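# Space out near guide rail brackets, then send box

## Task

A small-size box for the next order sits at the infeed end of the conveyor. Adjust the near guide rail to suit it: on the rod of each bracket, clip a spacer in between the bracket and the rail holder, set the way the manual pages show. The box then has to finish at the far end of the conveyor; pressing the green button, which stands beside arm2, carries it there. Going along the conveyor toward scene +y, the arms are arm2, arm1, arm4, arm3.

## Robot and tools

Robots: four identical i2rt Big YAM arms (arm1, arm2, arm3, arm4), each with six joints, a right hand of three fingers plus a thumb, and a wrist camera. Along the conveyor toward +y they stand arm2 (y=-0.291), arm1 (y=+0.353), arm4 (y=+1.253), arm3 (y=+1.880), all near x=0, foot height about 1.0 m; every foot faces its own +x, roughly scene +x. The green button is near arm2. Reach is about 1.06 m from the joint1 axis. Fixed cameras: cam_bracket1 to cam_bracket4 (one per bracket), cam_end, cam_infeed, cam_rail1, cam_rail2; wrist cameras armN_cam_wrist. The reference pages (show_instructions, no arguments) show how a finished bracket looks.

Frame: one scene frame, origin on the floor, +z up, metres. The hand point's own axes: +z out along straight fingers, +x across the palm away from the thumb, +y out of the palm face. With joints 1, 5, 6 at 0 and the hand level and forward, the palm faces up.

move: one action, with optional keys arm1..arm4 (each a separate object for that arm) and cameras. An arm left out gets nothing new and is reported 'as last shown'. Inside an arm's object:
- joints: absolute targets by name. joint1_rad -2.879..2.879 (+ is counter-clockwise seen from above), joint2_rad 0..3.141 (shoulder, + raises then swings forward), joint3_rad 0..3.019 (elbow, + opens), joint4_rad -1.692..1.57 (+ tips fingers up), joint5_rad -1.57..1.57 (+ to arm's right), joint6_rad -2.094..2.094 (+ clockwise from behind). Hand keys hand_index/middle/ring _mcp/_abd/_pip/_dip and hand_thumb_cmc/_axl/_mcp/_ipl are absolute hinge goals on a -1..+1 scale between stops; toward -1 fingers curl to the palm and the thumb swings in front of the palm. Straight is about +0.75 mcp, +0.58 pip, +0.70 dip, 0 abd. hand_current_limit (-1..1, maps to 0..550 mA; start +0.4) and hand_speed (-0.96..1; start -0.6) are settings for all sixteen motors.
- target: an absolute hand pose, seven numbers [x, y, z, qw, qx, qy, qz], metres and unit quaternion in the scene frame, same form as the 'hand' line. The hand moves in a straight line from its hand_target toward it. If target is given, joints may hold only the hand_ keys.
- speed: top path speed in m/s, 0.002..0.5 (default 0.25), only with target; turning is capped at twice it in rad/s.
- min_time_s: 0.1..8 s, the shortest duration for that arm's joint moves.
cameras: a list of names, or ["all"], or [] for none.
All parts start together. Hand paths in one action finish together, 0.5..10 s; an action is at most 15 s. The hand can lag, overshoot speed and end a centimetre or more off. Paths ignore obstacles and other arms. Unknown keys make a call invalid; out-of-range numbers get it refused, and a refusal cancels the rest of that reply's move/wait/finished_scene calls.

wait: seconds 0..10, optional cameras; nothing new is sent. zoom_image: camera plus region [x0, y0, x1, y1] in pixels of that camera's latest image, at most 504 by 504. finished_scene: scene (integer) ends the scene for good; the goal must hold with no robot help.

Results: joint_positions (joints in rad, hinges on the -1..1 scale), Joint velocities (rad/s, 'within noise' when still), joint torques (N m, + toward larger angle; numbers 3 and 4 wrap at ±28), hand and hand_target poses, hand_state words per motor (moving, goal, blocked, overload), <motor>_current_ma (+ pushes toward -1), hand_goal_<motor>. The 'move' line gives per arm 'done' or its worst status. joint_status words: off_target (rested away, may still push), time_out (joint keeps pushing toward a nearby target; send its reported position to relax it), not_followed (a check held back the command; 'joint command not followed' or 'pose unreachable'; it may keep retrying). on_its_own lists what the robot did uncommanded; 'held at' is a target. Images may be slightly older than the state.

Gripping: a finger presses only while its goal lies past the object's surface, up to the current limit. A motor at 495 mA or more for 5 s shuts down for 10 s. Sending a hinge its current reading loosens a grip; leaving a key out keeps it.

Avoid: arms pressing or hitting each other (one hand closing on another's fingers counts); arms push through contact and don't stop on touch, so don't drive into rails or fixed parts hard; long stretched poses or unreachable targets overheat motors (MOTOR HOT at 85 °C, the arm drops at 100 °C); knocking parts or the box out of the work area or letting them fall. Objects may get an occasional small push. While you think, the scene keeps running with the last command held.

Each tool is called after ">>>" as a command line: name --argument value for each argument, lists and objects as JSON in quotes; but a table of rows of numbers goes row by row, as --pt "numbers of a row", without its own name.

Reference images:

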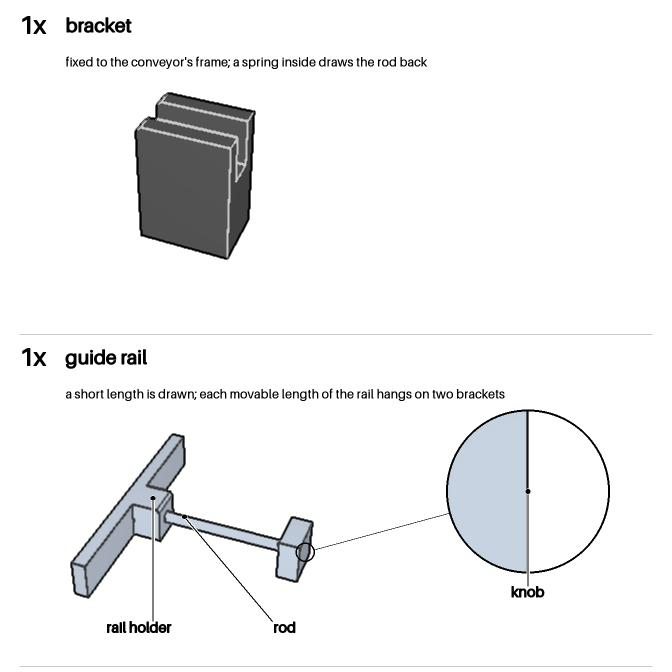

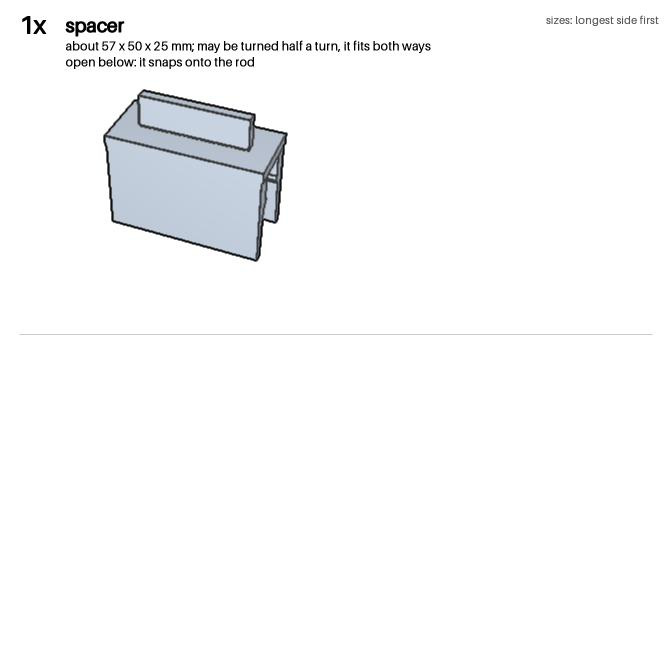

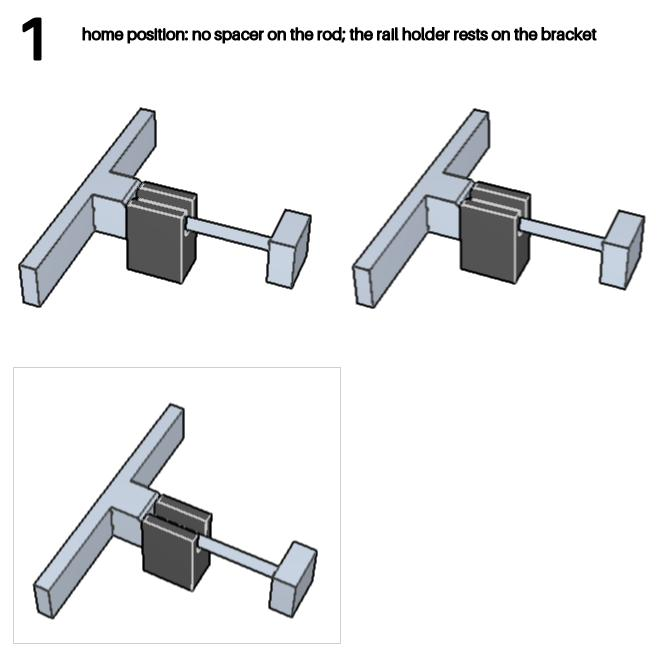

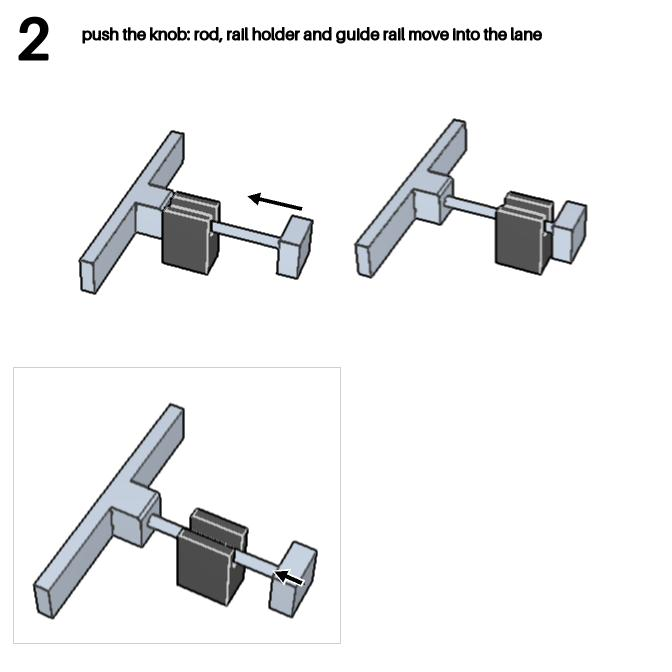

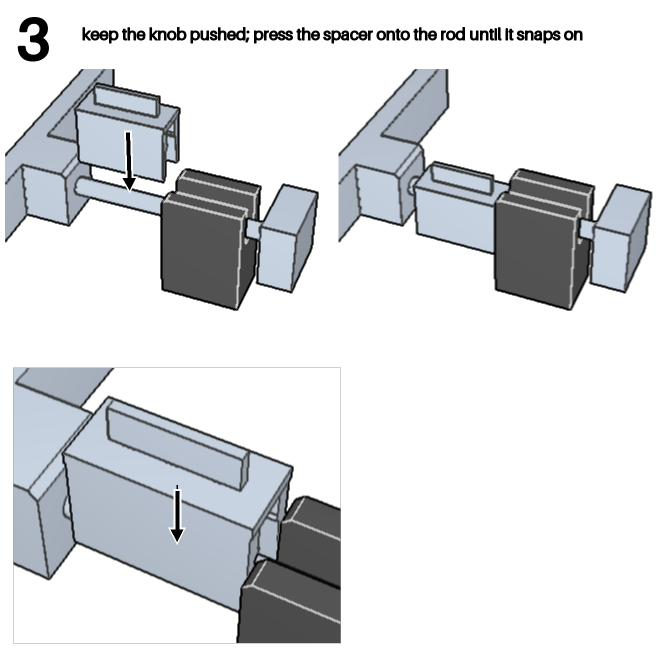

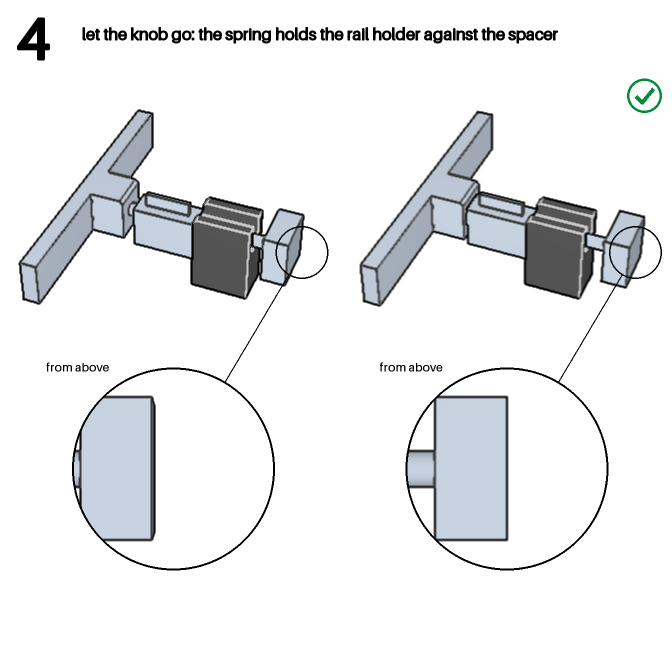

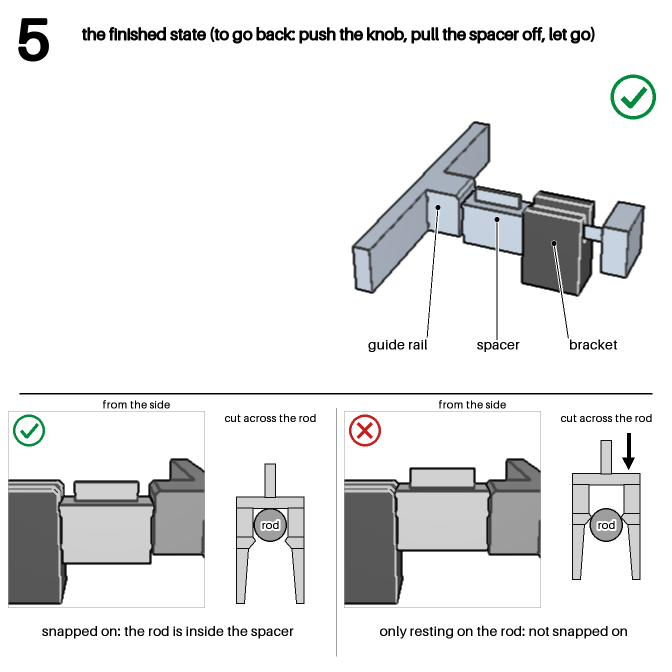

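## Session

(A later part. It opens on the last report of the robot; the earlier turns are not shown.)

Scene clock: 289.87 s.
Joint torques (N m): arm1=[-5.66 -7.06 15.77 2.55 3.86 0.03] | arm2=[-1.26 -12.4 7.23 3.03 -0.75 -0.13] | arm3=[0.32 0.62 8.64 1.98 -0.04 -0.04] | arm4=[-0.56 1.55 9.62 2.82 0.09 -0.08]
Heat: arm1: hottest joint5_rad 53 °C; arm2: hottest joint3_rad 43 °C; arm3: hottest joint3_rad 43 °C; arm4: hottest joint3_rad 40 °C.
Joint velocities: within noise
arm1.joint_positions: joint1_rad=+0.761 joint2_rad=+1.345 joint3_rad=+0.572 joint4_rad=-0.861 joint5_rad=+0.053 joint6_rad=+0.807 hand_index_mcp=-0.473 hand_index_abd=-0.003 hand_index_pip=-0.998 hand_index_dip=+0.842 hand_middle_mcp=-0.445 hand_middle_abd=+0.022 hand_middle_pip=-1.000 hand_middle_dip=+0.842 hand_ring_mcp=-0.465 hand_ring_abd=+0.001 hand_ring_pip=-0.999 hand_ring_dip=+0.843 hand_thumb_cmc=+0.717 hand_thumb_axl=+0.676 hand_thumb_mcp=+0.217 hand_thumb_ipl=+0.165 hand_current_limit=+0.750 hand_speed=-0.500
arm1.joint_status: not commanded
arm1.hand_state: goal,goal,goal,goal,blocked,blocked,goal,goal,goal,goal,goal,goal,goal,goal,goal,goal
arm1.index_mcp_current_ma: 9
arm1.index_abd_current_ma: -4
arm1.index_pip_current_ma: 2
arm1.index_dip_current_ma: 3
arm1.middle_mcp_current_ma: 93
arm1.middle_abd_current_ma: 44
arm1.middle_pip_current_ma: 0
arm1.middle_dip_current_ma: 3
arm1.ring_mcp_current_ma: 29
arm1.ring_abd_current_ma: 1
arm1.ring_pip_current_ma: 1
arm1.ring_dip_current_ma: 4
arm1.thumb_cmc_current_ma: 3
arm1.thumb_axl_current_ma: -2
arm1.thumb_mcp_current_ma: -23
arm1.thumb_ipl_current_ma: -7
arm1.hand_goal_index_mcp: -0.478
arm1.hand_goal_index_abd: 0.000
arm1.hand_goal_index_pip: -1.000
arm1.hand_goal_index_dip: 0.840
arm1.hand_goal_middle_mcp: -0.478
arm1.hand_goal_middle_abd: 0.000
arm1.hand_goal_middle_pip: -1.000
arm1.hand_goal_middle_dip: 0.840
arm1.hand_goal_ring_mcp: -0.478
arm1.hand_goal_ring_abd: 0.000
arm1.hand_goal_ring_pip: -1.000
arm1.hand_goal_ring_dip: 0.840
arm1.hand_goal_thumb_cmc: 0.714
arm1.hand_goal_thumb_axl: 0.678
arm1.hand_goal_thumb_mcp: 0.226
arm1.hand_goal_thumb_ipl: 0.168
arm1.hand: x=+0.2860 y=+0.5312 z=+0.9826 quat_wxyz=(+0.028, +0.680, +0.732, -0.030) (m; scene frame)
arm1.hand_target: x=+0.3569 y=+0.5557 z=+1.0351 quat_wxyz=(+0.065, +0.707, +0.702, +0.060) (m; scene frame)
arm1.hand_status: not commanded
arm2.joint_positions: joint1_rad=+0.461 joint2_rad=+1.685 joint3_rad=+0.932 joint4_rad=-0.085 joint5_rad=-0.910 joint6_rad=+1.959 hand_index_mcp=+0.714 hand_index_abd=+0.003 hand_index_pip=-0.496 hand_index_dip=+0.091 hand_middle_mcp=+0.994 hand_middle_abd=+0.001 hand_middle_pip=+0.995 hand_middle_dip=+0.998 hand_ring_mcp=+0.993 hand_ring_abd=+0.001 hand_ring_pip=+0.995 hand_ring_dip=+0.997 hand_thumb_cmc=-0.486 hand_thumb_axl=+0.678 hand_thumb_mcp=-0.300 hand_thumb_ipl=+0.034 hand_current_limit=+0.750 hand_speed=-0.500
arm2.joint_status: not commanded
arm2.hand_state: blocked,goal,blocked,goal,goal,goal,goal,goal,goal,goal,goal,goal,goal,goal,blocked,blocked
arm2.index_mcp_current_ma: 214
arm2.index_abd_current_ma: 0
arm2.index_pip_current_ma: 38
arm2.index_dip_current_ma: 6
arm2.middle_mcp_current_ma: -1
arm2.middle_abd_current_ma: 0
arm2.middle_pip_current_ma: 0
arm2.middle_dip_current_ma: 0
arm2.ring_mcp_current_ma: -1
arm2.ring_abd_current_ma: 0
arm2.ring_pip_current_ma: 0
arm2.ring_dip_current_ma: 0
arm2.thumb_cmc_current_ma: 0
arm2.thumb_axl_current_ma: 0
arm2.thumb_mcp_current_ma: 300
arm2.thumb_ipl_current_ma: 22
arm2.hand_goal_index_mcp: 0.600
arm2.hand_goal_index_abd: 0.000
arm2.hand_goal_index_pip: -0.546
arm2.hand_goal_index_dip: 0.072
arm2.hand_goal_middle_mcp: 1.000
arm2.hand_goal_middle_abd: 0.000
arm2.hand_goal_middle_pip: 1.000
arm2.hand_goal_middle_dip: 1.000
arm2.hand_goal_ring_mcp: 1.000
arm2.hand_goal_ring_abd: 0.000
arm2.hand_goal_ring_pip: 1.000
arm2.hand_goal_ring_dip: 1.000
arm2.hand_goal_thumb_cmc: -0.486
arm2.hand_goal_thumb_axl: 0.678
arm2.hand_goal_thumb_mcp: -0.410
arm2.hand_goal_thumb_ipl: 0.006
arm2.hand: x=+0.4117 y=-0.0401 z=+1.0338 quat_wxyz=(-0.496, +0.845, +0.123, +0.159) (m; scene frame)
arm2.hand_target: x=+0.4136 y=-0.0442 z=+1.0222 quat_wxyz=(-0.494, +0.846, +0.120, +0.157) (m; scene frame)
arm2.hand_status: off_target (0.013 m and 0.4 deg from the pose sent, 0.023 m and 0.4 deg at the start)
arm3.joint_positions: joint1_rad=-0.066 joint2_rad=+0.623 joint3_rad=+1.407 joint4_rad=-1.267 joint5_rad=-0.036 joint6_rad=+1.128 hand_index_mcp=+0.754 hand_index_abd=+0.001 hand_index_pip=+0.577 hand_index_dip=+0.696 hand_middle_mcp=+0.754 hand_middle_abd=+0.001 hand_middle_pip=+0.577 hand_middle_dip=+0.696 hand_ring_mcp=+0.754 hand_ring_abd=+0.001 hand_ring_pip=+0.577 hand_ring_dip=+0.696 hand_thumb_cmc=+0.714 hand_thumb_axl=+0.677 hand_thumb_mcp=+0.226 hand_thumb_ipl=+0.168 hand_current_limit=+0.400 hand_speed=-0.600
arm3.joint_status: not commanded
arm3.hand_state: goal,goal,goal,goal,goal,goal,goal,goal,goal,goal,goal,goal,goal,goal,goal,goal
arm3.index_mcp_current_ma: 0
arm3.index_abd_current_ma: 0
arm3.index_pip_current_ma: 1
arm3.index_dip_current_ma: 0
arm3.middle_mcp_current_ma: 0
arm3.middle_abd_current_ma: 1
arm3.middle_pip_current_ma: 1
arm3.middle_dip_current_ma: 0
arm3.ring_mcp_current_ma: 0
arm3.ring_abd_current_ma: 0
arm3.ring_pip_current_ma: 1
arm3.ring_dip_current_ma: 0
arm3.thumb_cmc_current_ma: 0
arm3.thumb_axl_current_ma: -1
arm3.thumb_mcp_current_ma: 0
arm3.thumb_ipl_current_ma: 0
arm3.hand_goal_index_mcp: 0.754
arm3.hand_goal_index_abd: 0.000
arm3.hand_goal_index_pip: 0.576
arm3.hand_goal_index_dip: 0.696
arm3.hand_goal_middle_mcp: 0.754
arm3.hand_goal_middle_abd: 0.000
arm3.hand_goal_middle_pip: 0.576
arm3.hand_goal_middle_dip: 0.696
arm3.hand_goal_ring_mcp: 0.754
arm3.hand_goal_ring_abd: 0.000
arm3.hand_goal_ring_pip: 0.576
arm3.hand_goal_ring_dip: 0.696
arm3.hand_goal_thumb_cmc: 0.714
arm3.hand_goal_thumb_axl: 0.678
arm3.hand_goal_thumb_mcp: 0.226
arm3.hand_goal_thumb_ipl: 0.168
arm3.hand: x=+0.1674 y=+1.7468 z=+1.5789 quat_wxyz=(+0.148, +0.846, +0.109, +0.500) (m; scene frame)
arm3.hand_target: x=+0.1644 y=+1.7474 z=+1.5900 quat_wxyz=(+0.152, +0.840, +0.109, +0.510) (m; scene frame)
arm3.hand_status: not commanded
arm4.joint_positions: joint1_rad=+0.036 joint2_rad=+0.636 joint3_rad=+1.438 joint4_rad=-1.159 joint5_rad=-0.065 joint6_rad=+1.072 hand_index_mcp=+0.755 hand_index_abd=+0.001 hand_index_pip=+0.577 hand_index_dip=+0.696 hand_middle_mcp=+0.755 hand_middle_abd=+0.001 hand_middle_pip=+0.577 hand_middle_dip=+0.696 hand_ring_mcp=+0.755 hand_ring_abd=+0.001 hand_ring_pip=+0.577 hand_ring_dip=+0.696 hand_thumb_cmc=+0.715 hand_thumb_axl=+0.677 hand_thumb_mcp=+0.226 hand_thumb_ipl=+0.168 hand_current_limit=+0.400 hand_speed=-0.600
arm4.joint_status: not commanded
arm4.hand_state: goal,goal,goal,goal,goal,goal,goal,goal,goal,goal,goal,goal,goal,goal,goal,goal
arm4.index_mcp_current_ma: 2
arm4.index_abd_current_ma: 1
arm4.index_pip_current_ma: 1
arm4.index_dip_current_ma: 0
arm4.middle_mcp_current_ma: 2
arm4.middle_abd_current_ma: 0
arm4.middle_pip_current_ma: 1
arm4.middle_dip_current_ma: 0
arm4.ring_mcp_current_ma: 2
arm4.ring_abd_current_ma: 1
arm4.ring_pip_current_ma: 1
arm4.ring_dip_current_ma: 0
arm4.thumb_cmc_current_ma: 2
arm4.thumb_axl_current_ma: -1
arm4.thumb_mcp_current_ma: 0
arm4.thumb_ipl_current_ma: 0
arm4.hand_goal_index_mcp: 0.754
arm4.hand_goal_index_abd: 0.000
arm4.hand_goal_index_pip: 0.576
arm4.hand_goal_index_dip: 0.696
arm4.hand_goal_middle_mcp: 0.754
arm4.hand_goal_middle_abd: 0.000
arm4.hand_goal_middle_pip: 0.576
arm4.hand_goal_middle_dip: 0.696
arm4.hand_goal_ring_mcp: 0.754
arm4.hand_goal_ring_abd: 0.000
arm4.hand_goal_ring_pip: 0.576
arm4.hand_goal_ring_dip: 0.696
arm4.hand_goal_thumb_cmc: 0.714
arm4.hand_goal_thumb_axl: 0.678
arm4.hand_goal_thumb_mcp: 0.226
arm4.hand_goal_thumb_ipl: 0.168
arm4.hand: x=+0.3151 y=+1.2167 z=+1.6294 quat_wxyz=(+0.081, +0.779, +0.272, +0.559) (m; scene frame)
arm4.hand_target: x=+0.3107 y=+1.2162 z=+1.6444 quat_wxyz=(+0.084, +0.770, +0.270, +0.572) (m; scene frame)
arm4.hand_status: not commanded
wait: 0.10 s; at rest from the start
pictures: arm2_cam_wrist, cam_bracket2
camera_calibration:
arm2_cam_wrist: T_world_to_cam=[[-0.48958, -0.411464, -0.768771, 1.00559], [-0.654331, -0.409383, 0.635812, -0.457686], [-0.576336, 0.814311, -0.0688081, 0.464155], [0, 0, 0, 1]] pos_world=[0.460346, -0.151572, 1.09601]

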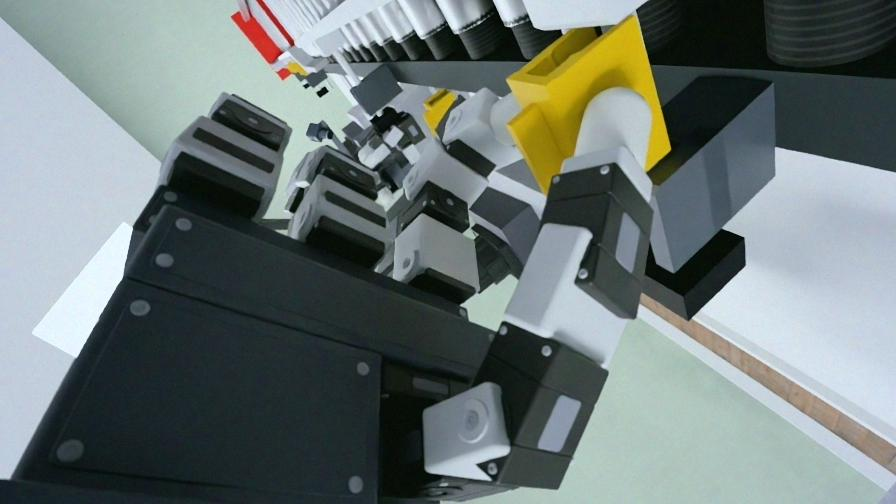

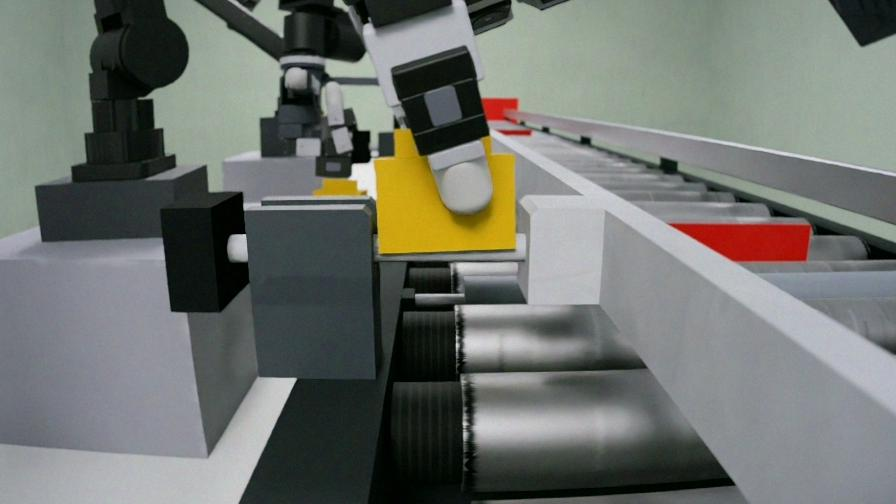

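>>> wait --seconds 0.1 --cameras '["cam_bracket3", "cam_bracket2", "cam_bracket4"]'

>>> zoom_image --camera "cam_bracket3" --region '[240, 280, 400, 380]'

>>> zoom_image --camera "cam_bracket3" --region '[370, 280, 530, 380]'

>>> zoom_image --camera "cam_bracket4" --region '[250, 280, 410, 380]'

>>> zoom_image --camera "cam_bracket4" --region '[380, 280, 540, 380]'

>>> zoom_image --camera "cam_bracket2" --region '[230, 180, 390, 280]'

Scene clock: 290.27 s.
Joint torques (N m): arm1=[-5.66 -7.12 15.79 2.54 3.87 0.03] | arm2=[-1.2 -12.92 7.02 2.84 -0.8 -0.06] | arm3=[1.08 1.14 8.87 2.14 0.07 -0.06] | arm4=[-0.5 1.49 9.59 2.85 0.1 -0.09]
Heat: arm1: hottest joint5_rad 53 °C; arm2: hottest joint3_rad 43 °C; arm3: hottest joint3_rad 43 °C; arm4: hottest joint3_rad 40 °C.
Joint velocities: within noise
arm1.joint_positions: joint1_rad=+0.761 joint2_rad=+1.345 joint3_rad=+0.572 joint4_rad=-0.861 joint5_rad=+0.053 joint6_rad=+0.807 hand_index_mcp=-0.473 hand_index_abd=-0.003 hand_index_pip=-0.998 hand_index_dip=+0.842 hand_middle_mcp=-0.445 hand_middle_abd=+0.022 hand_middle_pip=-1.000 hand_middle_dip=+0.842 hand_ring_mcp=-0.465 hand_ring_abd=+0.001 hand_ring_pip=-0.999 hand_ring_dip=+0.843 hand_thumb_cmc=+0.717 hand_thumb_axl=+0.676 hand_thumb_mcp=+0.217 hand_thumb_ipl=+0.165 hand_current_limit=+0.750 hand_speed=-0.500
arm1.joint_status: not commanded
arm1.hand_state: goal,goal,goal,goal,blocked,blocked,goal,goal,goal,goal,goal,goal,goal,goal,goal,goal
arm1.index_mcp_current_ma: 9
arm1.index_abd_current_ma: -4
arm1.index_pip_current_ma: 2
arm1.index_dip_current_ma: 3
arm1.middle_mcp_current_ma: 93
arm1.middle_abd_current_ma: 44
arm1.middle_pip_current_ma: 0
arm1.middle_dip_current_ma: 3
arm1.ring_mcp_current_ma: 29
arm1.ring_abd_current_ma: 1
arm1.ring_pip_current_ma: 1
arm1.ring_dip_current_ma: 4
arm1.thumb_cmc_current_ma: 3
arm1.thumb_axl_current_ma: -2
arm1.thumb_mcp_current_ma: -23
arm1.thumb_ipl_current_ma: -7
arm1.hand_goal_index_mcp: -0.478
arm1.hand_goal_index_abd: 0.000
arm1.hand_goal_index_pip: -1.000
arm1.hand_goal_index_dip: 0.840
arm1.hand_goal_middle_mcp: -0.478
arm1.hand_goal_middle_abd: 0.000
arm1.hand_goal_middle_pip: -1.000
arm1.hand_goal_middle_dip: 0.840
arm1.hand_goal_ring_mcp: -0.478
arm1.hand_goal_ring_abd: 0.000
arm1.hand_goal_ring_pip: -1.000
arm1.hand_goal_ring_dip: 0.840
arm1.hand_goal_thumb_cmc: 0.714
arm1.hand_goal_thumb_axl: 0.678
arm1.hand_goal_thumb_mcp: 0.226
arm1.hand_goal_thumb_ipl: 0.168
arm1.hand: x=+0.2860 y=+0.5312 z=+0.9826 quat_wxyz=(+0.028, +0.680, +0.732, -0.030) (m; scene frame)
arm1.hand_target: x=+0.3569 y=+0.5557 z=+1.0351 quat_wxyz=(+0.065, +0.707, +0.702, +0.060) (m; scene frame)
arm1.hand_status: not commanded
arm2.joint_positions: joint1_rad=+0.461 joint2_rad=+1.685 joint3_rad=+0.932 joint4_rad=-0.085 joint5_rad=-0.910 joint6_rad=+1.959 hand_index_mcp=+0.714 hand_index_abd=+0.003 hand_index_pip=-0.496 hand_index_dip=+0.091 hand_middle_mcp=+0.994 hand_middle_abd=+0.001 hand_middle_pip=+0.995 hand_middle_dip=+0.998 hand_ring_mcp=+0.993 hand_ring_abd=+0.001 hand_ring_pip=+0.995 hand_ring_dip=+0.997 hand_thumb_cmc=-0.486 hand_thumb_axl=+0.678 hand_thumb_mcp=-0.300 hand_thumb_ipl=+0.034 hand_current_limit=+0.750 hand_speed=-0.500
arm2.joint_status: not commanded
arm2.hand_state: blocked,goal,blocked,goal,goal,goal,goal,goal,goal,goal,goal,goal,goal,goal,blocked,blocked
arm2.index_mcp_current_ma: 214
arm2.index_abd_current_ma: 0
arm2.index_pip_current_ma: 38
arm2.index_dip_current_ma: 6
arm2.middle_mcp_current_ma: -1
arm2.middle_abd_current_ma: 0
arm2.middle_pip_current_ma: 0
arm2.middle_dip_current_ma: 0
arm2.ring_mcp_current_ma: -1
arm2.ring_abd_current_ma: 0
arm2.ring_pip_current_ma: 0
arm2.ring_dip_current_ma: 0
arm2.thumb_cmc_current_ma: 0
arm2.thumb_axl_current_ma: 0
arm2.thumb_mcp_current_ma: 300
arm2.thumb_ipl_current_ma: 22
arm2.hand_goal_index_mcp: 0.600
arm2.hand_goal_index_abd: 0.000
arm2.hand_goal_index_pip: -0.546
arm2.hand_goal_index_dip: 0.072
arm2.hand_goal_middle_mcp: 1.000
arm2.hand_goal_middle_abd: 0.000
arm2.hand_goal_middle_pip: 1.000
arm2.hand_goal_middle_dip: 1.000
arm2.hand_goal_ring_mcp: 1.000
arm2.hand_goal_ring_abd: 0.000
arm2.hand_goal_ring_pip: 1.000
arm2.hand_goal_ring_dip: 1.000
arm2.hand_goal_thumb_cmc: -0.486
arm2.hand_goal_thumb_axl: 0.678
arm2.hand_goal_thumb_mcp: -0.410
arm2.hand_goal_thumb_ipl: 0.006
arm2.hand: x=+0.4117 y=-0.0401 z=+1.0338 quat_wxyz=(-0.496, +0.845, +0.123, +0.159) (m; scene frame)
arm2.hand_target: x=+0.4136 y=-0.0442 z=+1.0222 quat_wxyz=(-0.494, +0.846, +0.120, +0.157) (m; scene frame)
arm2.hand_status: off_target (0.013 m and 0.4 deg from the pose sent, 0.023 m and 0.4 deg at the start)
arm3.joint_positions: joint1_rad=-0.066 joint2_rad=+0.623 joint3_rad=+1.407 joint4_rad=-1.267 joint5_rad=-0.036 joint6_rad=+1.128 hand_index_mcp=+0.754 hand_index_abd=+0.001 hand_index_pip=+0.577 hand_index_dip=+0.696 hand_middle_mcp=+0.754 hand_middle_abd=+0.001 hand_middle_pip=+0.577 hand_middle_dip=+0.696 hand_ring_mcp=+0.754 hand_ring_abd=+0.001 hand_ring_pip=+0.577 hand_ring_dip=+0.696 hand_thumb_cmc=+0.714 hand_thumb_axl=+0.677 hand_thumb_mcp=+0.226 hand_thumb_ipl=+0.168 hand_current_limit=+0.400 hand_speed=-0.600
arm3.joint_status: not commanded
arm3.hand_state: goal,goal,goal,goal,goal,goal,goal,goal,goal,goal,goal,goal,goal,goal,goal,goal
arm3.index_mcp_current_ma: 0
arm3.index_abd_current_ma: 0
arm3.index_pip_current_ma: 1
arm3.index_dip_current_ma: 0
arm3.middle_mcp_current_ma: 0
arm3.middle_abd_current_ma: 1
arm3.middle_pip_current_ma: 1
arm3.middle_dip_current_ma: 0
arm3.ring_mcp_current_ma: 0
arm3.ring_abd_current_ma: 0
arm3.ring_pip_current_ma: 1
arm3.ring_dip_current_ma: 0
arm3.thumb_cmc_current_ma: 0
arm3.thumb_axl_current_ma: -1
arm3.thumb_mcp_current_ma: 0
arm3.thumb_ipl_current_ma: 0
arm3.hand_goal_index_mcp: 0.754
arm3.hand_goal_index_abd: 0.000
arm3.hand_goal_index_pip: 0.576
arm3.hand_goal_index_dip: 0.696
arm3.hand_goal_middle_mcp: 0.754
arm3.hand_goal_middle_abd: 0.000
arm3.hand_goal_middle_pip: 0.576
arm3.hand_goal_middle_dip: 0.696
arm3.hand_goal_ring_mcp: 0.754
arm3.hand_goal_ring_abd: 0.000
arm3.hand_goal_ring_pip: 0.576
arm3.hand_goal_ring_dip: 0.696
arm3.hand_goal_thumb_cmc: 0.714
arm3.hand_goal_thumb_axl: 0.678
arm3.hand_goal_thumb_mcp: 0.226
arm3.hand_goal_thumb_ipl: 0.168
arm3.hand: x=+0.1674 y=+1.7468 z=+1.5789 quat_wxyz=(+0.148, +0.846, +0.109, +0.500) (m; scene frame)
arm3.hand_target: x=+0.1644 y=+1.7474 z=+1.5900 quat_wxyz=(+0.152, +0.840, +0.109, +0.510) (m; scene frame)
arm3.hand_status: not commanded
arm4.joint_positions: joint1_rad=+0.036 joint2_rad=+0.636 joint3_rad=+1.438 joint4_rad=-1.159 joint5_rad=-0.065 joint6_rad=+1.072 hand_index_mcp=+0.755 hand_index_abd=+0.001 hand_index_pip=+0.577 hand_index_dip=+0.696 hand_middle_mcp=+0.755 hand_middle_abd=+0.001 hand_middle_pip=+0.577 hand_middle_dip=+0.696 hand_ring_mcp=+0.755 hand_ring_abd=+0.001 hand_ring_pip=+0.577 hand_ring_dip=+0.696 hand_thumb_cmc=+0.715 hand_thumb_axl=+0.677 hand_thumb_mcp=+0.226 hand_thumb_ipl=+0.168 hand_current_limit=+0.400 hand_speed=-0.600
arm4.joint_status: not commanded
arm4.hand_state: goal,goal,goal,goal,goal,goal,goal,goal,goal,goal,goal,goal,goal,goal,goal,goal
arm4.index_mcp_current_ma: 2
arm4.index_abd_current_ma: 1
arm4.index_pip_current_ma: 1
arm4.index_dip_current_ma: 0
arm4.middle_mcp_current_ma: 2
arm4.middle_abd_current_ma: 0
arm4.middle_pip_current_ma: 1
arm4.middle_dip_current_ma: 0
arm4.ring_mcp_current_ma: 2
arm4.ring_abd_current_ma: 1
arm4.ring_pip_current_ma: 1
arm4.ring_dip_current_ma: 0
arm4.thumb_cmc_current_ma: 2
arm4.thumb_axl_current_ma: -1
arm4.thumb_mcp_current_ma: 0
arm4.thumb_ipl_current_ma: 0
arm4.hand_goal_index_mcp: 0.754
arm4.hand_goal_index_abd: 0.000
arm4.hand_goal_index_pip: 0.576
arm4.hand_goal_index_dip: 0.696
arm4.hand_goal_middle_mcp: 0.754
arm4.hand_goal_middle_abd: 0.000
arm4.hand_goal_middle_pip: 0.576
arm4.hand_goal_middle_dip: 0.696
arm4.hand_goal_ring_mcp: 0.754
arm4.hand_goal_ring_abd: 0.000
arm4.hand_goal_ring_pip: 0.576
arm4.hand_goal_ring_dip: 0.696
arm4.hand_goal_thumb_cmc: 0.714
arm4.hand_goal_thumb_axl: 0.678
arm4.hand_goal_thumb_mcp: 0.226
arm4.hand_goal_thumb_ipl: 0.168
arm4.hand: x=+0.3151 y=+1.2167 z=+1.6294 quat_wxyz=(+0.081, +0.779, +0.272, +0.559) (m; scene frame)
arm4.hand_target: x=+0.3107 y=+1.2162 z=+1.6444 quat_wxyz=(+0.084, +0.770, +0.270, +0.572) (m; scene frame)
arm4.hand_status: not commanded
wait: 0.10 s; at rest from the start
pictures: cam_bracket2, cam_bracket3, cam_bracket4

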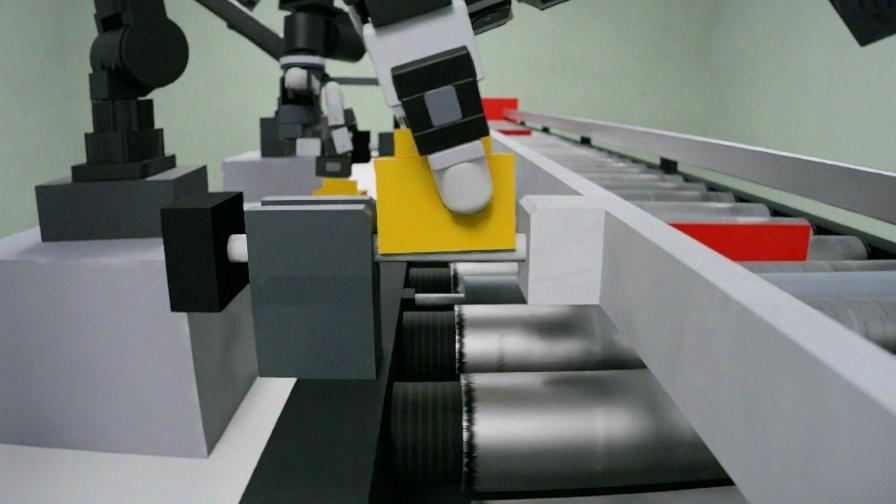

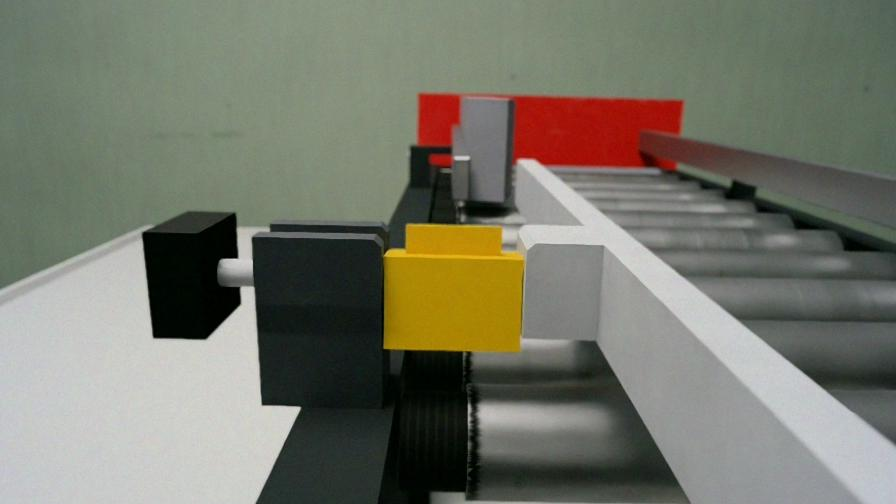

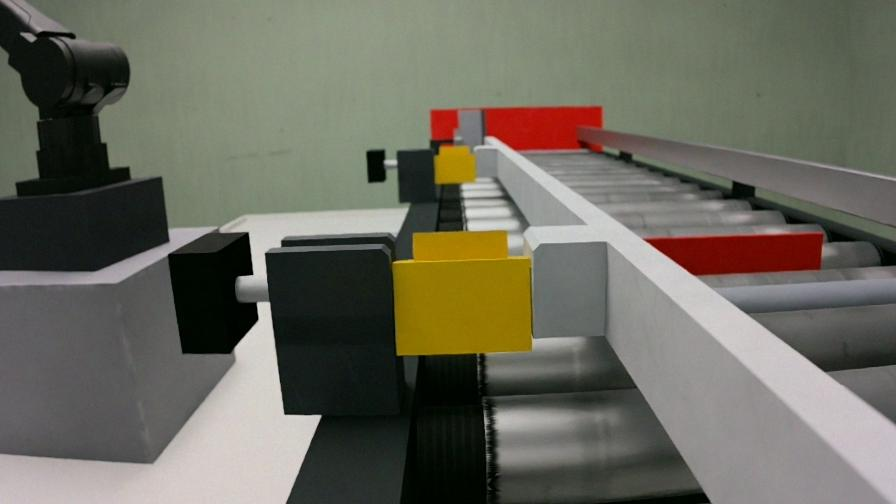

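Scaled by 3.150 from the camera's 896x504 image, which has a finer 1280x720 frame.

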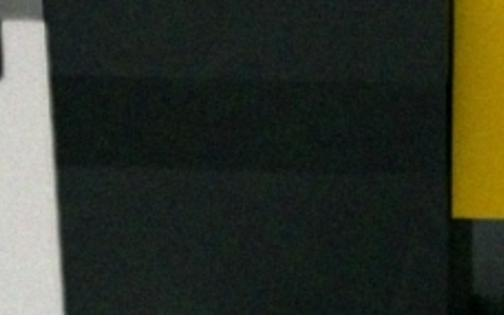

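Scaled by 3.150 from the camera's 896x504 image, which has a finer 1280x720 frame.

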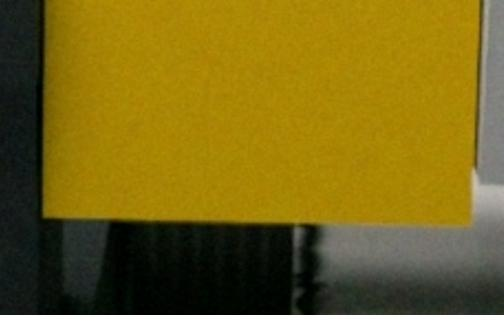

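Scaled by 3.150 from the camera's 896x504 image, which has a finer 1280x720 frame.

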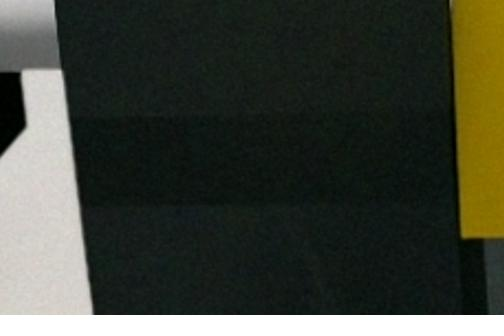

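Scaled by 3.150 from the camera's 896x504 image, which has a finer 1280x720 frame.

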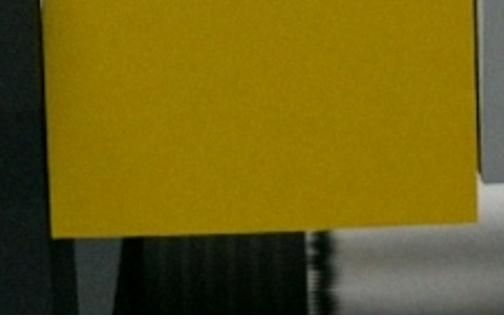

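Scaled by 3.150 from the camera's 896x504 image, which has a finer 1280x720 frame.

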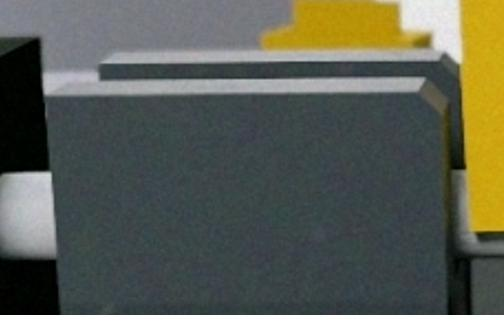

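>>> move --arm2 '{"target": [0.4130, -0.045, 1.010, 0.4945, -0.8462, -0.1206, -0.1575], "speed": 0.06}' --cameras '["cam_bracket2"]'

>>> zoom_image --camera "cam_bracket2" --region '[350, 130, 550, 310]'

Scene clock: 291.93 s.
Joint torques (N m): arm1=[-5.54 -7.12 15.8 2.56 3.86 0.02] | arm2=[-1.26 -13.39 6.82 2.8 -0.85 -0.15] | arm3=[1.44 0.91 8.9 2.1 0.03 -0.02] | arm4=[-0.62 1.32 9.58 2.88 0.1 -0.09]
Heat: arm1: hottest joint5_rad 54 °C; arm2: hottest joint3_rad 43 °C; arm3: hottest joint3_rad 43 °C; arm4: hottest joint3_rad 40 °C.
move: arm2 off_target
Joint velocities: within noise
arm1, arm3, arm4: as last shown
arm2.joint_positions: joint1_rad=+0.460 joint2_rad=+1.709 joint3_rad=+0.921 joint4_rad=-0.053 joint5_rad=-0.911 joint6_rad=+1.957 hand_index_mcp=+0.714 hand_index_abd=+0.003 hand_index_pip=-0.496 hand_index_dip=+0.091 hand_middle_mcp=+0.994 hand_middle_abd=+0.001 hand_middle_pip=+0.995 hand_middle_dip=+0.998 hand_ring_mcp=+0.993 hand_ring_abd=+0.001 hand_ring_pip=+0.995 hand_ring_dip=+0.997 hand_thumb_cmc=-0.487 hand_thumb_axl=+0.677 hand_thumb_mcp=-0.300 hand_thumb_ipl=+0.034 hand_current_limit=+0.750 hand_speed=-0.500
arm2.joint_status: not commanded
arm2.hand_state: blocked,goal,blocked,goal,goal,goal,goal,goal,goal,goal,goal,goal,goal,goal,blocked,blocked
arm2.index_mcp_current_ma: 214
arm2.index_abd_current_ma: 0
arm2.index_pip_current_ma: 38
arm2.index_dip_current_ma: 6
arm2.middle_mcp_current_ma: -1
arm2.middle_abd_current_ma: 0
arm2.middle_pip_current_ma: 0
arm2.middle_dip_current_ma: 0
arm2.ring_mcp_current_ma: -1
arm2.ring_abd_current_ma: 0
arm2.ring_pip_current_ma: 0
arm2.ring_dip_current_ma: 0
arm2.thumb_cmc_current_ma: 0
arm2.thumb_axl_current_ma: 0
arm2.thumb_mcp_current_ma: 300
arm2.thumb_ipl_current_ma: 22
arm2.hand_goal_index_mcp: 0.600
arm2.hand_goal_index_abd: 0.000
arm2.hand_goal_index_pip: -0.546
arm2.hand_goal_index_dip: 0.072
arm2.hand_goal_middle_mcp: 1.000
arm2.hand_goal_middle_abd: 0.000
arm2.hand_goal_middle_pip: 1.000
arm2.hand_goal_middle_dip: 1.000
arm2.hand_goal_ring_mcp: 1.000
arm2.hand_goal_ring_abd: 0.000
arm2.hand_goal_ring_pip: 1.000
arm2.hand_goal_ring_dip: 1.000
arm2.hand_goal_thumb_cmc: -0.486
arm2.hand_goal_thumb_axl: 0.678
arm2.hand_goal_thumb_mcp: -0.410
arm2.hand_goal_thumb_ipl: 0.006
arm2.hand: x=+0.4108 y=-0.0409 z=+1.0213 quat_wxyz=(-0.496, +0.845, +0.123, +0.159) (m; scene frame)
arm2.hand_target: x=+0.4125 y=-0.0451 z=+1.0101 quat_wxyz=(-0.494, +0.846, +0.121, +0.157) (m; scene frame)
arm2.hand_status: off_target (0.012 m and 0.3 deg from the pose sent, 0.024 m and 0.4 deg at the start)
pictures: cam_bracket2

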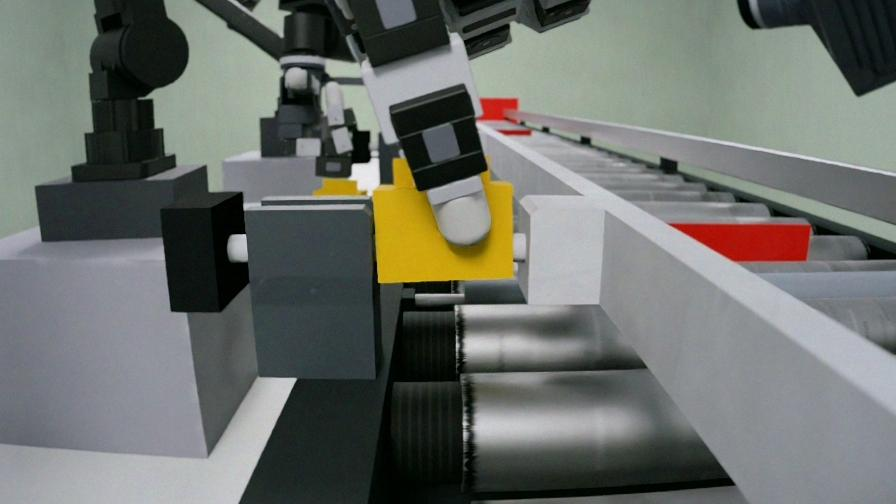

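Scaled by 2.520 from the camera's 896x504 image, which has a finer 1280x720 frame.

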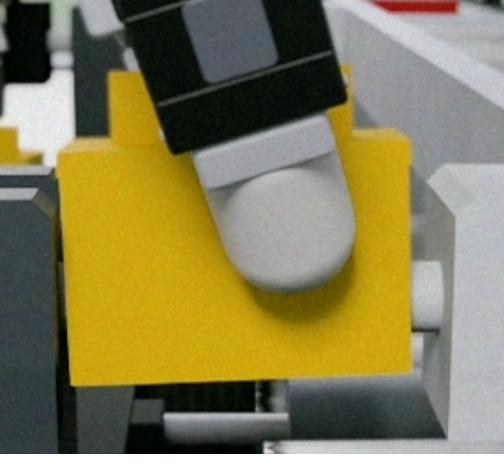

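>>> move --arm2 '{"target": [0.4165, -0.045, 1.005, 0.4945, -0.8462, -0.1206, -0.1575], "speed": 0.06}' --cameras '["cam_bracket2"]'

>>> zoom_image --camera "cam_bracket2" --region '[350, 130, 550, 310]'

Scene clock: 293.00 s.
Joint torques (N m): arm1=[-5.54 -7.12 15.8 2.56 3.86 0.03] | arm2=[-1.08 -12.22 7.16 2.59 -0.85 -0.07] | arm3=[0.15 0.5 8.61 2.09 0.04 0] | arm4=[-0.56 1.49 9.61 2.88 0.09 -0.09]
Heat: arm1: hottest joint5_rad 54 °C; arm2: hottest joint3_rad 43 °C; arm3: hottest joint3_rad 43 °C; arm4: hottest joint3_rad 40 °C.
move: arm2 off_target
Joint velocities: within noise
arm1, arm3, arm4: as last shown
arm2.joint_positions: joint1_rad=+0.457 joint2_rad=+1.724 joint3_rad=+0.921 joint4_rad=-0.045 joint5_rad=-0.912 joint6_rad=+1.955 hand_index_mcp=+0.714 hand_index_abd=+0.003 hand_index_pip=-0.496 hand_index_dip=+0.091 hand_middle_mcp=+0.994 hand_middle_abd=+0.001 hand_middle_pip=+0.995 hand_middle_dip=+0.998 hand_ring_mcp=+0.993 hand_ring_abd=+0.001 hand_ring_pip=+0.995 hand_ring_dip=+0.997 hand_thumb_cmc=-0.487 hand_thumb_axl=+0.677 hand_thumb_mcp=-0.300 hand_thumb_ipl=+0.034 hand_current_limit=+0.750 hand_speed=-0.500
arm2.joint_status: not commanded
arm2.hand_state: blocked,goal,blocked,goal,goal,goal,goal,goal,goal,goal,goal,goal,goal,goal,blocked,blocked
arm2.index_mcp_current_ma: 214
arm2.index_abd_current_ma: 0
arm2.index_pip_current_ma: 38
arm2.index_dip_current_ma: 6
arm2.middle_mcp_current_ma: -1
arm2.middle_abd_current_ma: 0
arm2.middle_pip_current_ma: 0
arm2.middle_dip_current_ma: 0
arm2.ring_mcp_current_ma: -1
arm2.ring_abd_current_ma: 0
arm2.ring_pip_current_ma: 0
arm2.ring_dip_current_ma: 0
arm2.thumb_cmc_current_ma: 0
arm2.thumb_axl_current_ma: 0
arm2.thumb_mcp_current_ma: 300
arm2.thumb_ipl_current_ma: 22
arm2.hand_goal_index_mcp: 0.600
arm2.hand_goal_index_abd: 0.000
arm2.hand_goal_index_pip: -0.546
arm2.hand_goal_index_dip: 0.072
arm2.hand_goal_middle_mcp: 1.000
arm2.hand_goal_middle_abd: 0.000
arm2.hand_goal_middle_pip: 1.000
arm2.hand_goal_middle_dip: 1.000
arm2.hand_goal_ring_mcp: 1.000
arm2.hand_goal_ring_abd: 0.000
arm2.hand_goal_ring_pip: 1.000
arm2.hand_goal_ring_dip: 1.000
arm2.hand_goal_thumb_cmc: -0.486
arm2.hand_goal_thumb_axl: 0.678
arm2.hand_goal_thumb_mcp: -0.410
arm2.hand_goal_thumb_ipl: 0.006
arm2.hand: x=+0.4116 y=-0.0424 z=+1.0148 quat_wxyz=(-0.495, +0.846, +0.121, +0.157) (m; scene frame)
arm2.hand_target: x=+0.4162 y=-0.0452 z=+1.0050 quat_wxyz=(-0.494, +0.846, +0.120, +0.157) (m; scene frame)
arm2.hand_status: off_target (0.011 m and 0.1 deg from the pose sent, 0.018 m and 0.3 deg at the start)
pictures: cam_bracket2

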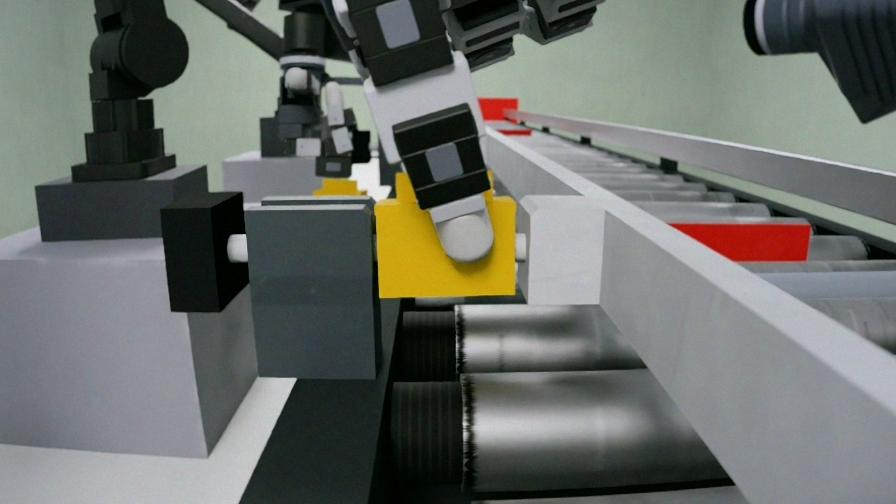

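Scaled by 2.520 from the camera's 896x504 image, which has a finer 1280x720 frame.

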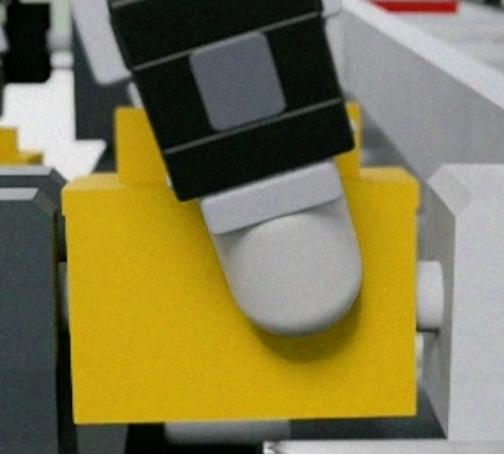

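>>> move --arm2 '{"target": [0.4165, -0.045, 0.988, 0.4945, -0.8462, -0.1206, -0.1575], "speed": 0.06}' --cameras '["cam_bracket2"]'

>>> zoom_image --camera "cam_bracket2" --region '[350, 150, 550, 330]'

Scene clock: 294.07 s.
Joint torques (N m): arm1=[-5.6 -7.06 15.8 2.58 3.87 0.03] | arm2=[-1.49 -12.1 6.46 3.51 -0.51 -0.19] | arm3=[0.21 0.79 8.65 2.07 0.06 -0.02] | arm4=[-0.5 1.49 9.63 2.89 0.1 -0.08]
Heat: arm1: hottest joint5_rad 54 °C; arm2: hottest joint3_rad 43 °C; arm3: hottest joint3_rad 43 °C; arm4: hottest joint3_rad 40 °C.
move: arm2 off_target
Joint velocities: within noise
arm1, arm3, arm4: as last shown
arm2.joint_positions: joint1_rad=+0.452 joint2_rad=+1.735 joint3_rad=+0.918 joint4_rad=-0.010 joint5_rad=-0.920 joint6_rad=+1.960 hand_index_mcp=+0.713 hand_index_abd=+0.003 hand_index_pip=-0.496 hand_index_dip=+0.091 hand_middle_mcp=+0.993 hand_middle_abd=+0.001 hand_middle_pip=+0.995 hand_middle_dip=+0.998 hand_ring_mcp=+0.993 hand_ring_abd=+0.001 hand_ring_pip=+0.995 hand_ring_dip=+0.997 hand_thumb_cmc=-0.488 hand_thumb_axl=+0.677 hand_thumb_mcp=-0.300 hand_thumb_ipl=+0.034 hand_current_limit=+0.750 hand_speed=-0.500
arm2.joint_status: not commanded
arm2.hand_state: blocked,goal,blocked,goal,goal,goal,goal,goal,goal,goal,goal,goal,goal,goal,blocked,blocked
arm2.index_mcp_current_ma: 211
arm2.index_abd_current_ma: 0
arm2.index_pip_current_ma: 38
arm2.index_dip_current_ma: 6
arm2.middle_mcp_current_ma: -1
arm2.middle_abd_current_ma: 0
arm2.middle_pip_current_ma: 0
arm2.middle_dip_current_ma: 0
arm2.ring_mcp_current_ma: -1
arm2.ring_abd_current_ma: 0
arm2.ring_pip_current_ma: 0
arm2.ring_dip_current_ma: 0
arm2.thumb_cmc_current_ma: 0
arm2.thumb_axl_current_ma: 0
arm2.thumb_mcp_current_ma: 300
arm2.thumb_ipl_current_ma: 22
arm2.hand_goal_index_mcp: 0.600
arm2.hand_goal_index_abd: 0.000
arm2.hand_goal_index_pip: -0.546
arm2.hand_goal_index_dip: 0.072
arm2.hand_goal_middle_mcp: 1.000
arm2.hand_goal_middle_abd: 0.000
arm2.hand_goal_middle_pip: 1.000
arm2.hand_goal_middle_dip: 1.000
arm2.hand_goal_ring_mcp: 1.000
arm2.hand_goal_ring_abd: 0.000
arm2.hand_goal_ring_pip: 1.000
arm2.hand_goal_ring_dip: 1.000
arm2.hand_goal_thumb_cmc: -0.486
arm2.hand_goal_thumb_axl: 0.678
arm2.hand_goal_thumb_mcp: -0.410
arm2.hand_goal_thumb_ipl: 0.006
arm2.hand: x=+0.4160 y=-0.0420 z=+1.0128 quat_wxyz=(-0.500, +0.842, +0.123, +0.164) (m; scene frame)
arm2.hand_target: x=+0.4152 y=-0.0455 z=+0.9888 quat_wxyz=(-0.494, +0.846, +0.121, +0.157) (m; scene frame)
arm2.hand_status: off_target (0.025 m and 1.1 deg from the pose sent, 0.027 m and 0.1 deg at the start)
pictures: cam_bracket2

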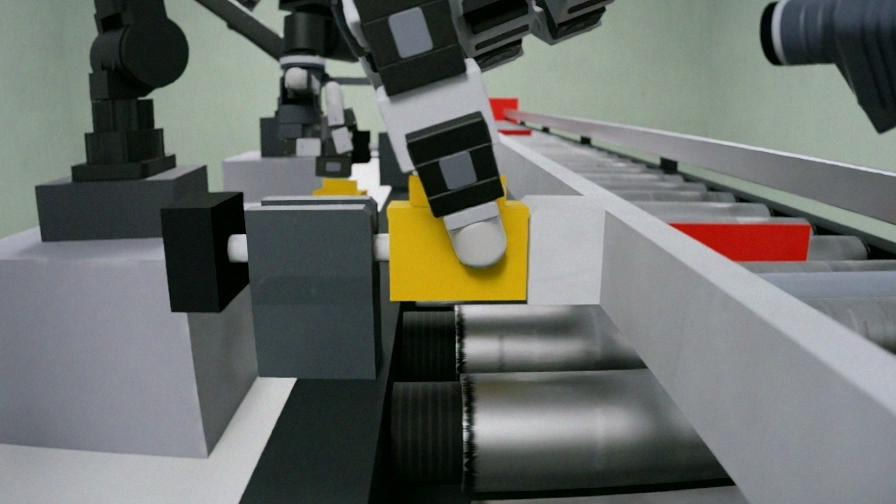

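Scaled by 2.520 from the camera's 896x504 image, which has a finer 1280x720 frame.

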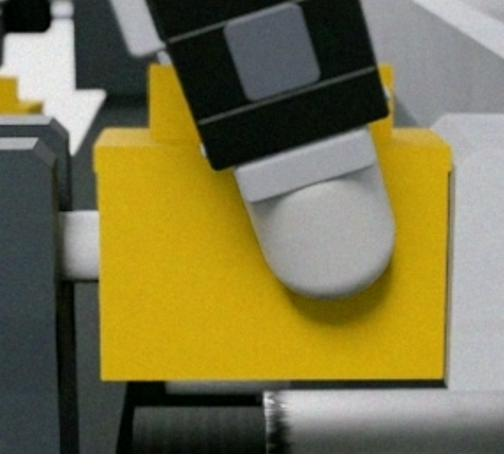

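>>> move --arm2 '{"target": [0.409, -0.045, 0.960, 0.4945, -0.8462, -0.1206, -0.1575], "speed": 0.08}' --cameras '["cam_bracket2"]'

>>> zoom_image --camera "cam_bracket2" --region '[350, 150, 550, 330]'

Scene clock: 295.17 s.
Joint torques (N m): arm1=[-5.6 -7.12 15.79 2.56 3.86 0.03] | arm2=[-0.44 -11.22 5.41 2.7 -0.34 -0.06] | arm3=[-0.15 0.56 8.73 2.21 0.04 -0.04] | arm4=[-0.56 1.55 9.61 2.86 0.09 -0.09]
Heat: arm1: hottest joint5_rad 55 °C; arm2: hottest joint3_rad 43 °C; arm3: hottest joint3_rad 43 °C; arm4: hottest joint3_rad 40 °C.
move: arm2 off_target
Joint velocities: within noise
arm1, arm3, arm4: as last shown
arm2.joint_positions: joint1_rad=+0.449 joint2_rad=+1.775 joint3_rad=+0.893 joint4_rad=+0.093 joint5_rad=-0.921 joint6_rad=+1.961 hand_index_mcp=+0.713 hand_index_abd=+0.003 hand_index_pip=-0.496 hand_index_dip=+0.077 hand_middle_mcp=+0.993 hand_middle_abd=+0.001 hand_middle_pip=+0.995 hand_middle_dip=+0.998 hand_ring_mcp=+0.993 hand_ring_abd=+0.001 hand_ring_pip=+0.995 hand_ring_dip=+0.997 hand_thumb_cmc=-0.489 hand_thumb_axl=+0.675 hand_thumb_mcp=-0.300 hand_thumb_ipl=+0.034 hand_current_limit=+0.750 hand_speed=-0.500
arm2.joint_status: not commanded
arm2.hand_state: blocked,goal,blocked,goal,goal,goal,goal,goal,goal,goal,goal,goal,goal,goal,blocked,blocked
arm2.index_mcp_current_ma: 211
arm2.index_abd_current_ma: 0
arm2.index_pip_current_ma: 38
arm2.index_dip_current_ma: 0
arm2.middle_mcp_current_ma: -1
arm2.middle_abd_current_ma: 0
arm2.middle_pip_current_ma: 0
arm2.middle_dip_current_ma: 0
arm2.ring_mcp_current_ma: -1
arm2.ring_abd_current_ma: 0
arm2.ring_pip_current_ma: 0
arm2.ring_dip_current_ma: 0
arm2.thumb_cmc_current_ma: 0
arm2.thumb_axl_current_ma: 0
arm2.thumb_mcp_current_ma: 300
arm2.thumb_ipl_current_ma: 22
arm2.hand_goal_index_mcp: 0.600
arm2.hand_goal_index_abd: 0.000
arm2.hand_goal_index_pip: -0.546
arm2.hand_goal_index_dip: 0.072
arm2.hand_goal_middle_mcp: 1.000
arm2.hand_goal_middle_abd: 0.000
arm2.hand_goal_middle_pip: 1.000
arm2.hand_goal_middle_dip: 1.000
arm2.hand_goal_ring_mcp: 1.000
arm2.hand_goal_ring_abd: 0.000
arm2.hand_goal_ring_pip: 1.000
arm2.hand_goal_ring_dip: 1.000
arm2.hand_goal_thumb_cmc: -0.486
arm2.hand_goal_thumb_axl: 0.678
arm2.hand_goal_thumb_mcp: -0.410
arm2.hand_goal_thumb_ipl: 0.006
arm2.hand: x=+0.4196 y=-0.0423 z=+0.9953 quat_wxyz=(-0.502, +0.836, +0.129, +0.180) (m; scene frame)
arm2.hand_target: x=+0.4072 y=-0.0459 z=+0.9619 quat_wxyz=(-0.494, +0.846, +0.121, +0.157) (m; scene frame)
arm2.hand_status: off_target (0.037 m and 3.1 deg from the pose sent, 0.053 m and 1.1 deg at the start)
pictures: cam_bracket2

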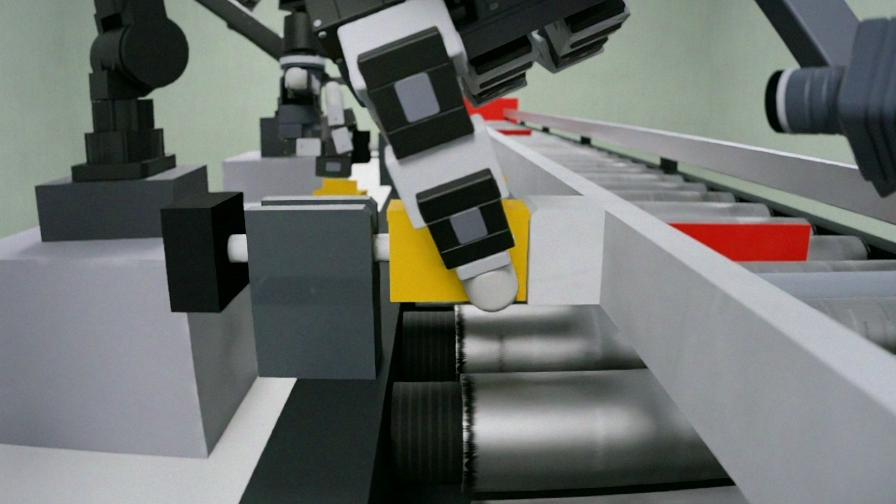

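Scaled by 2.520 from the camera's 896x504 image, which has a finer 1280x720 frame.

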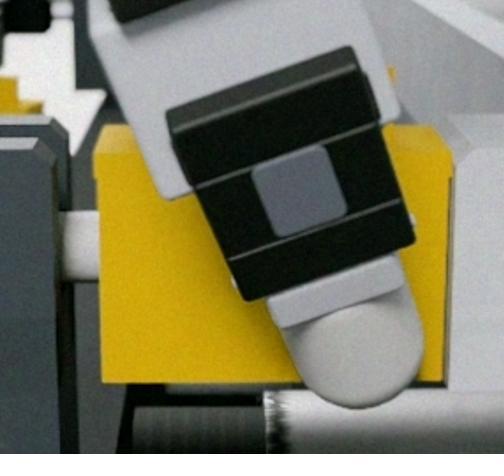

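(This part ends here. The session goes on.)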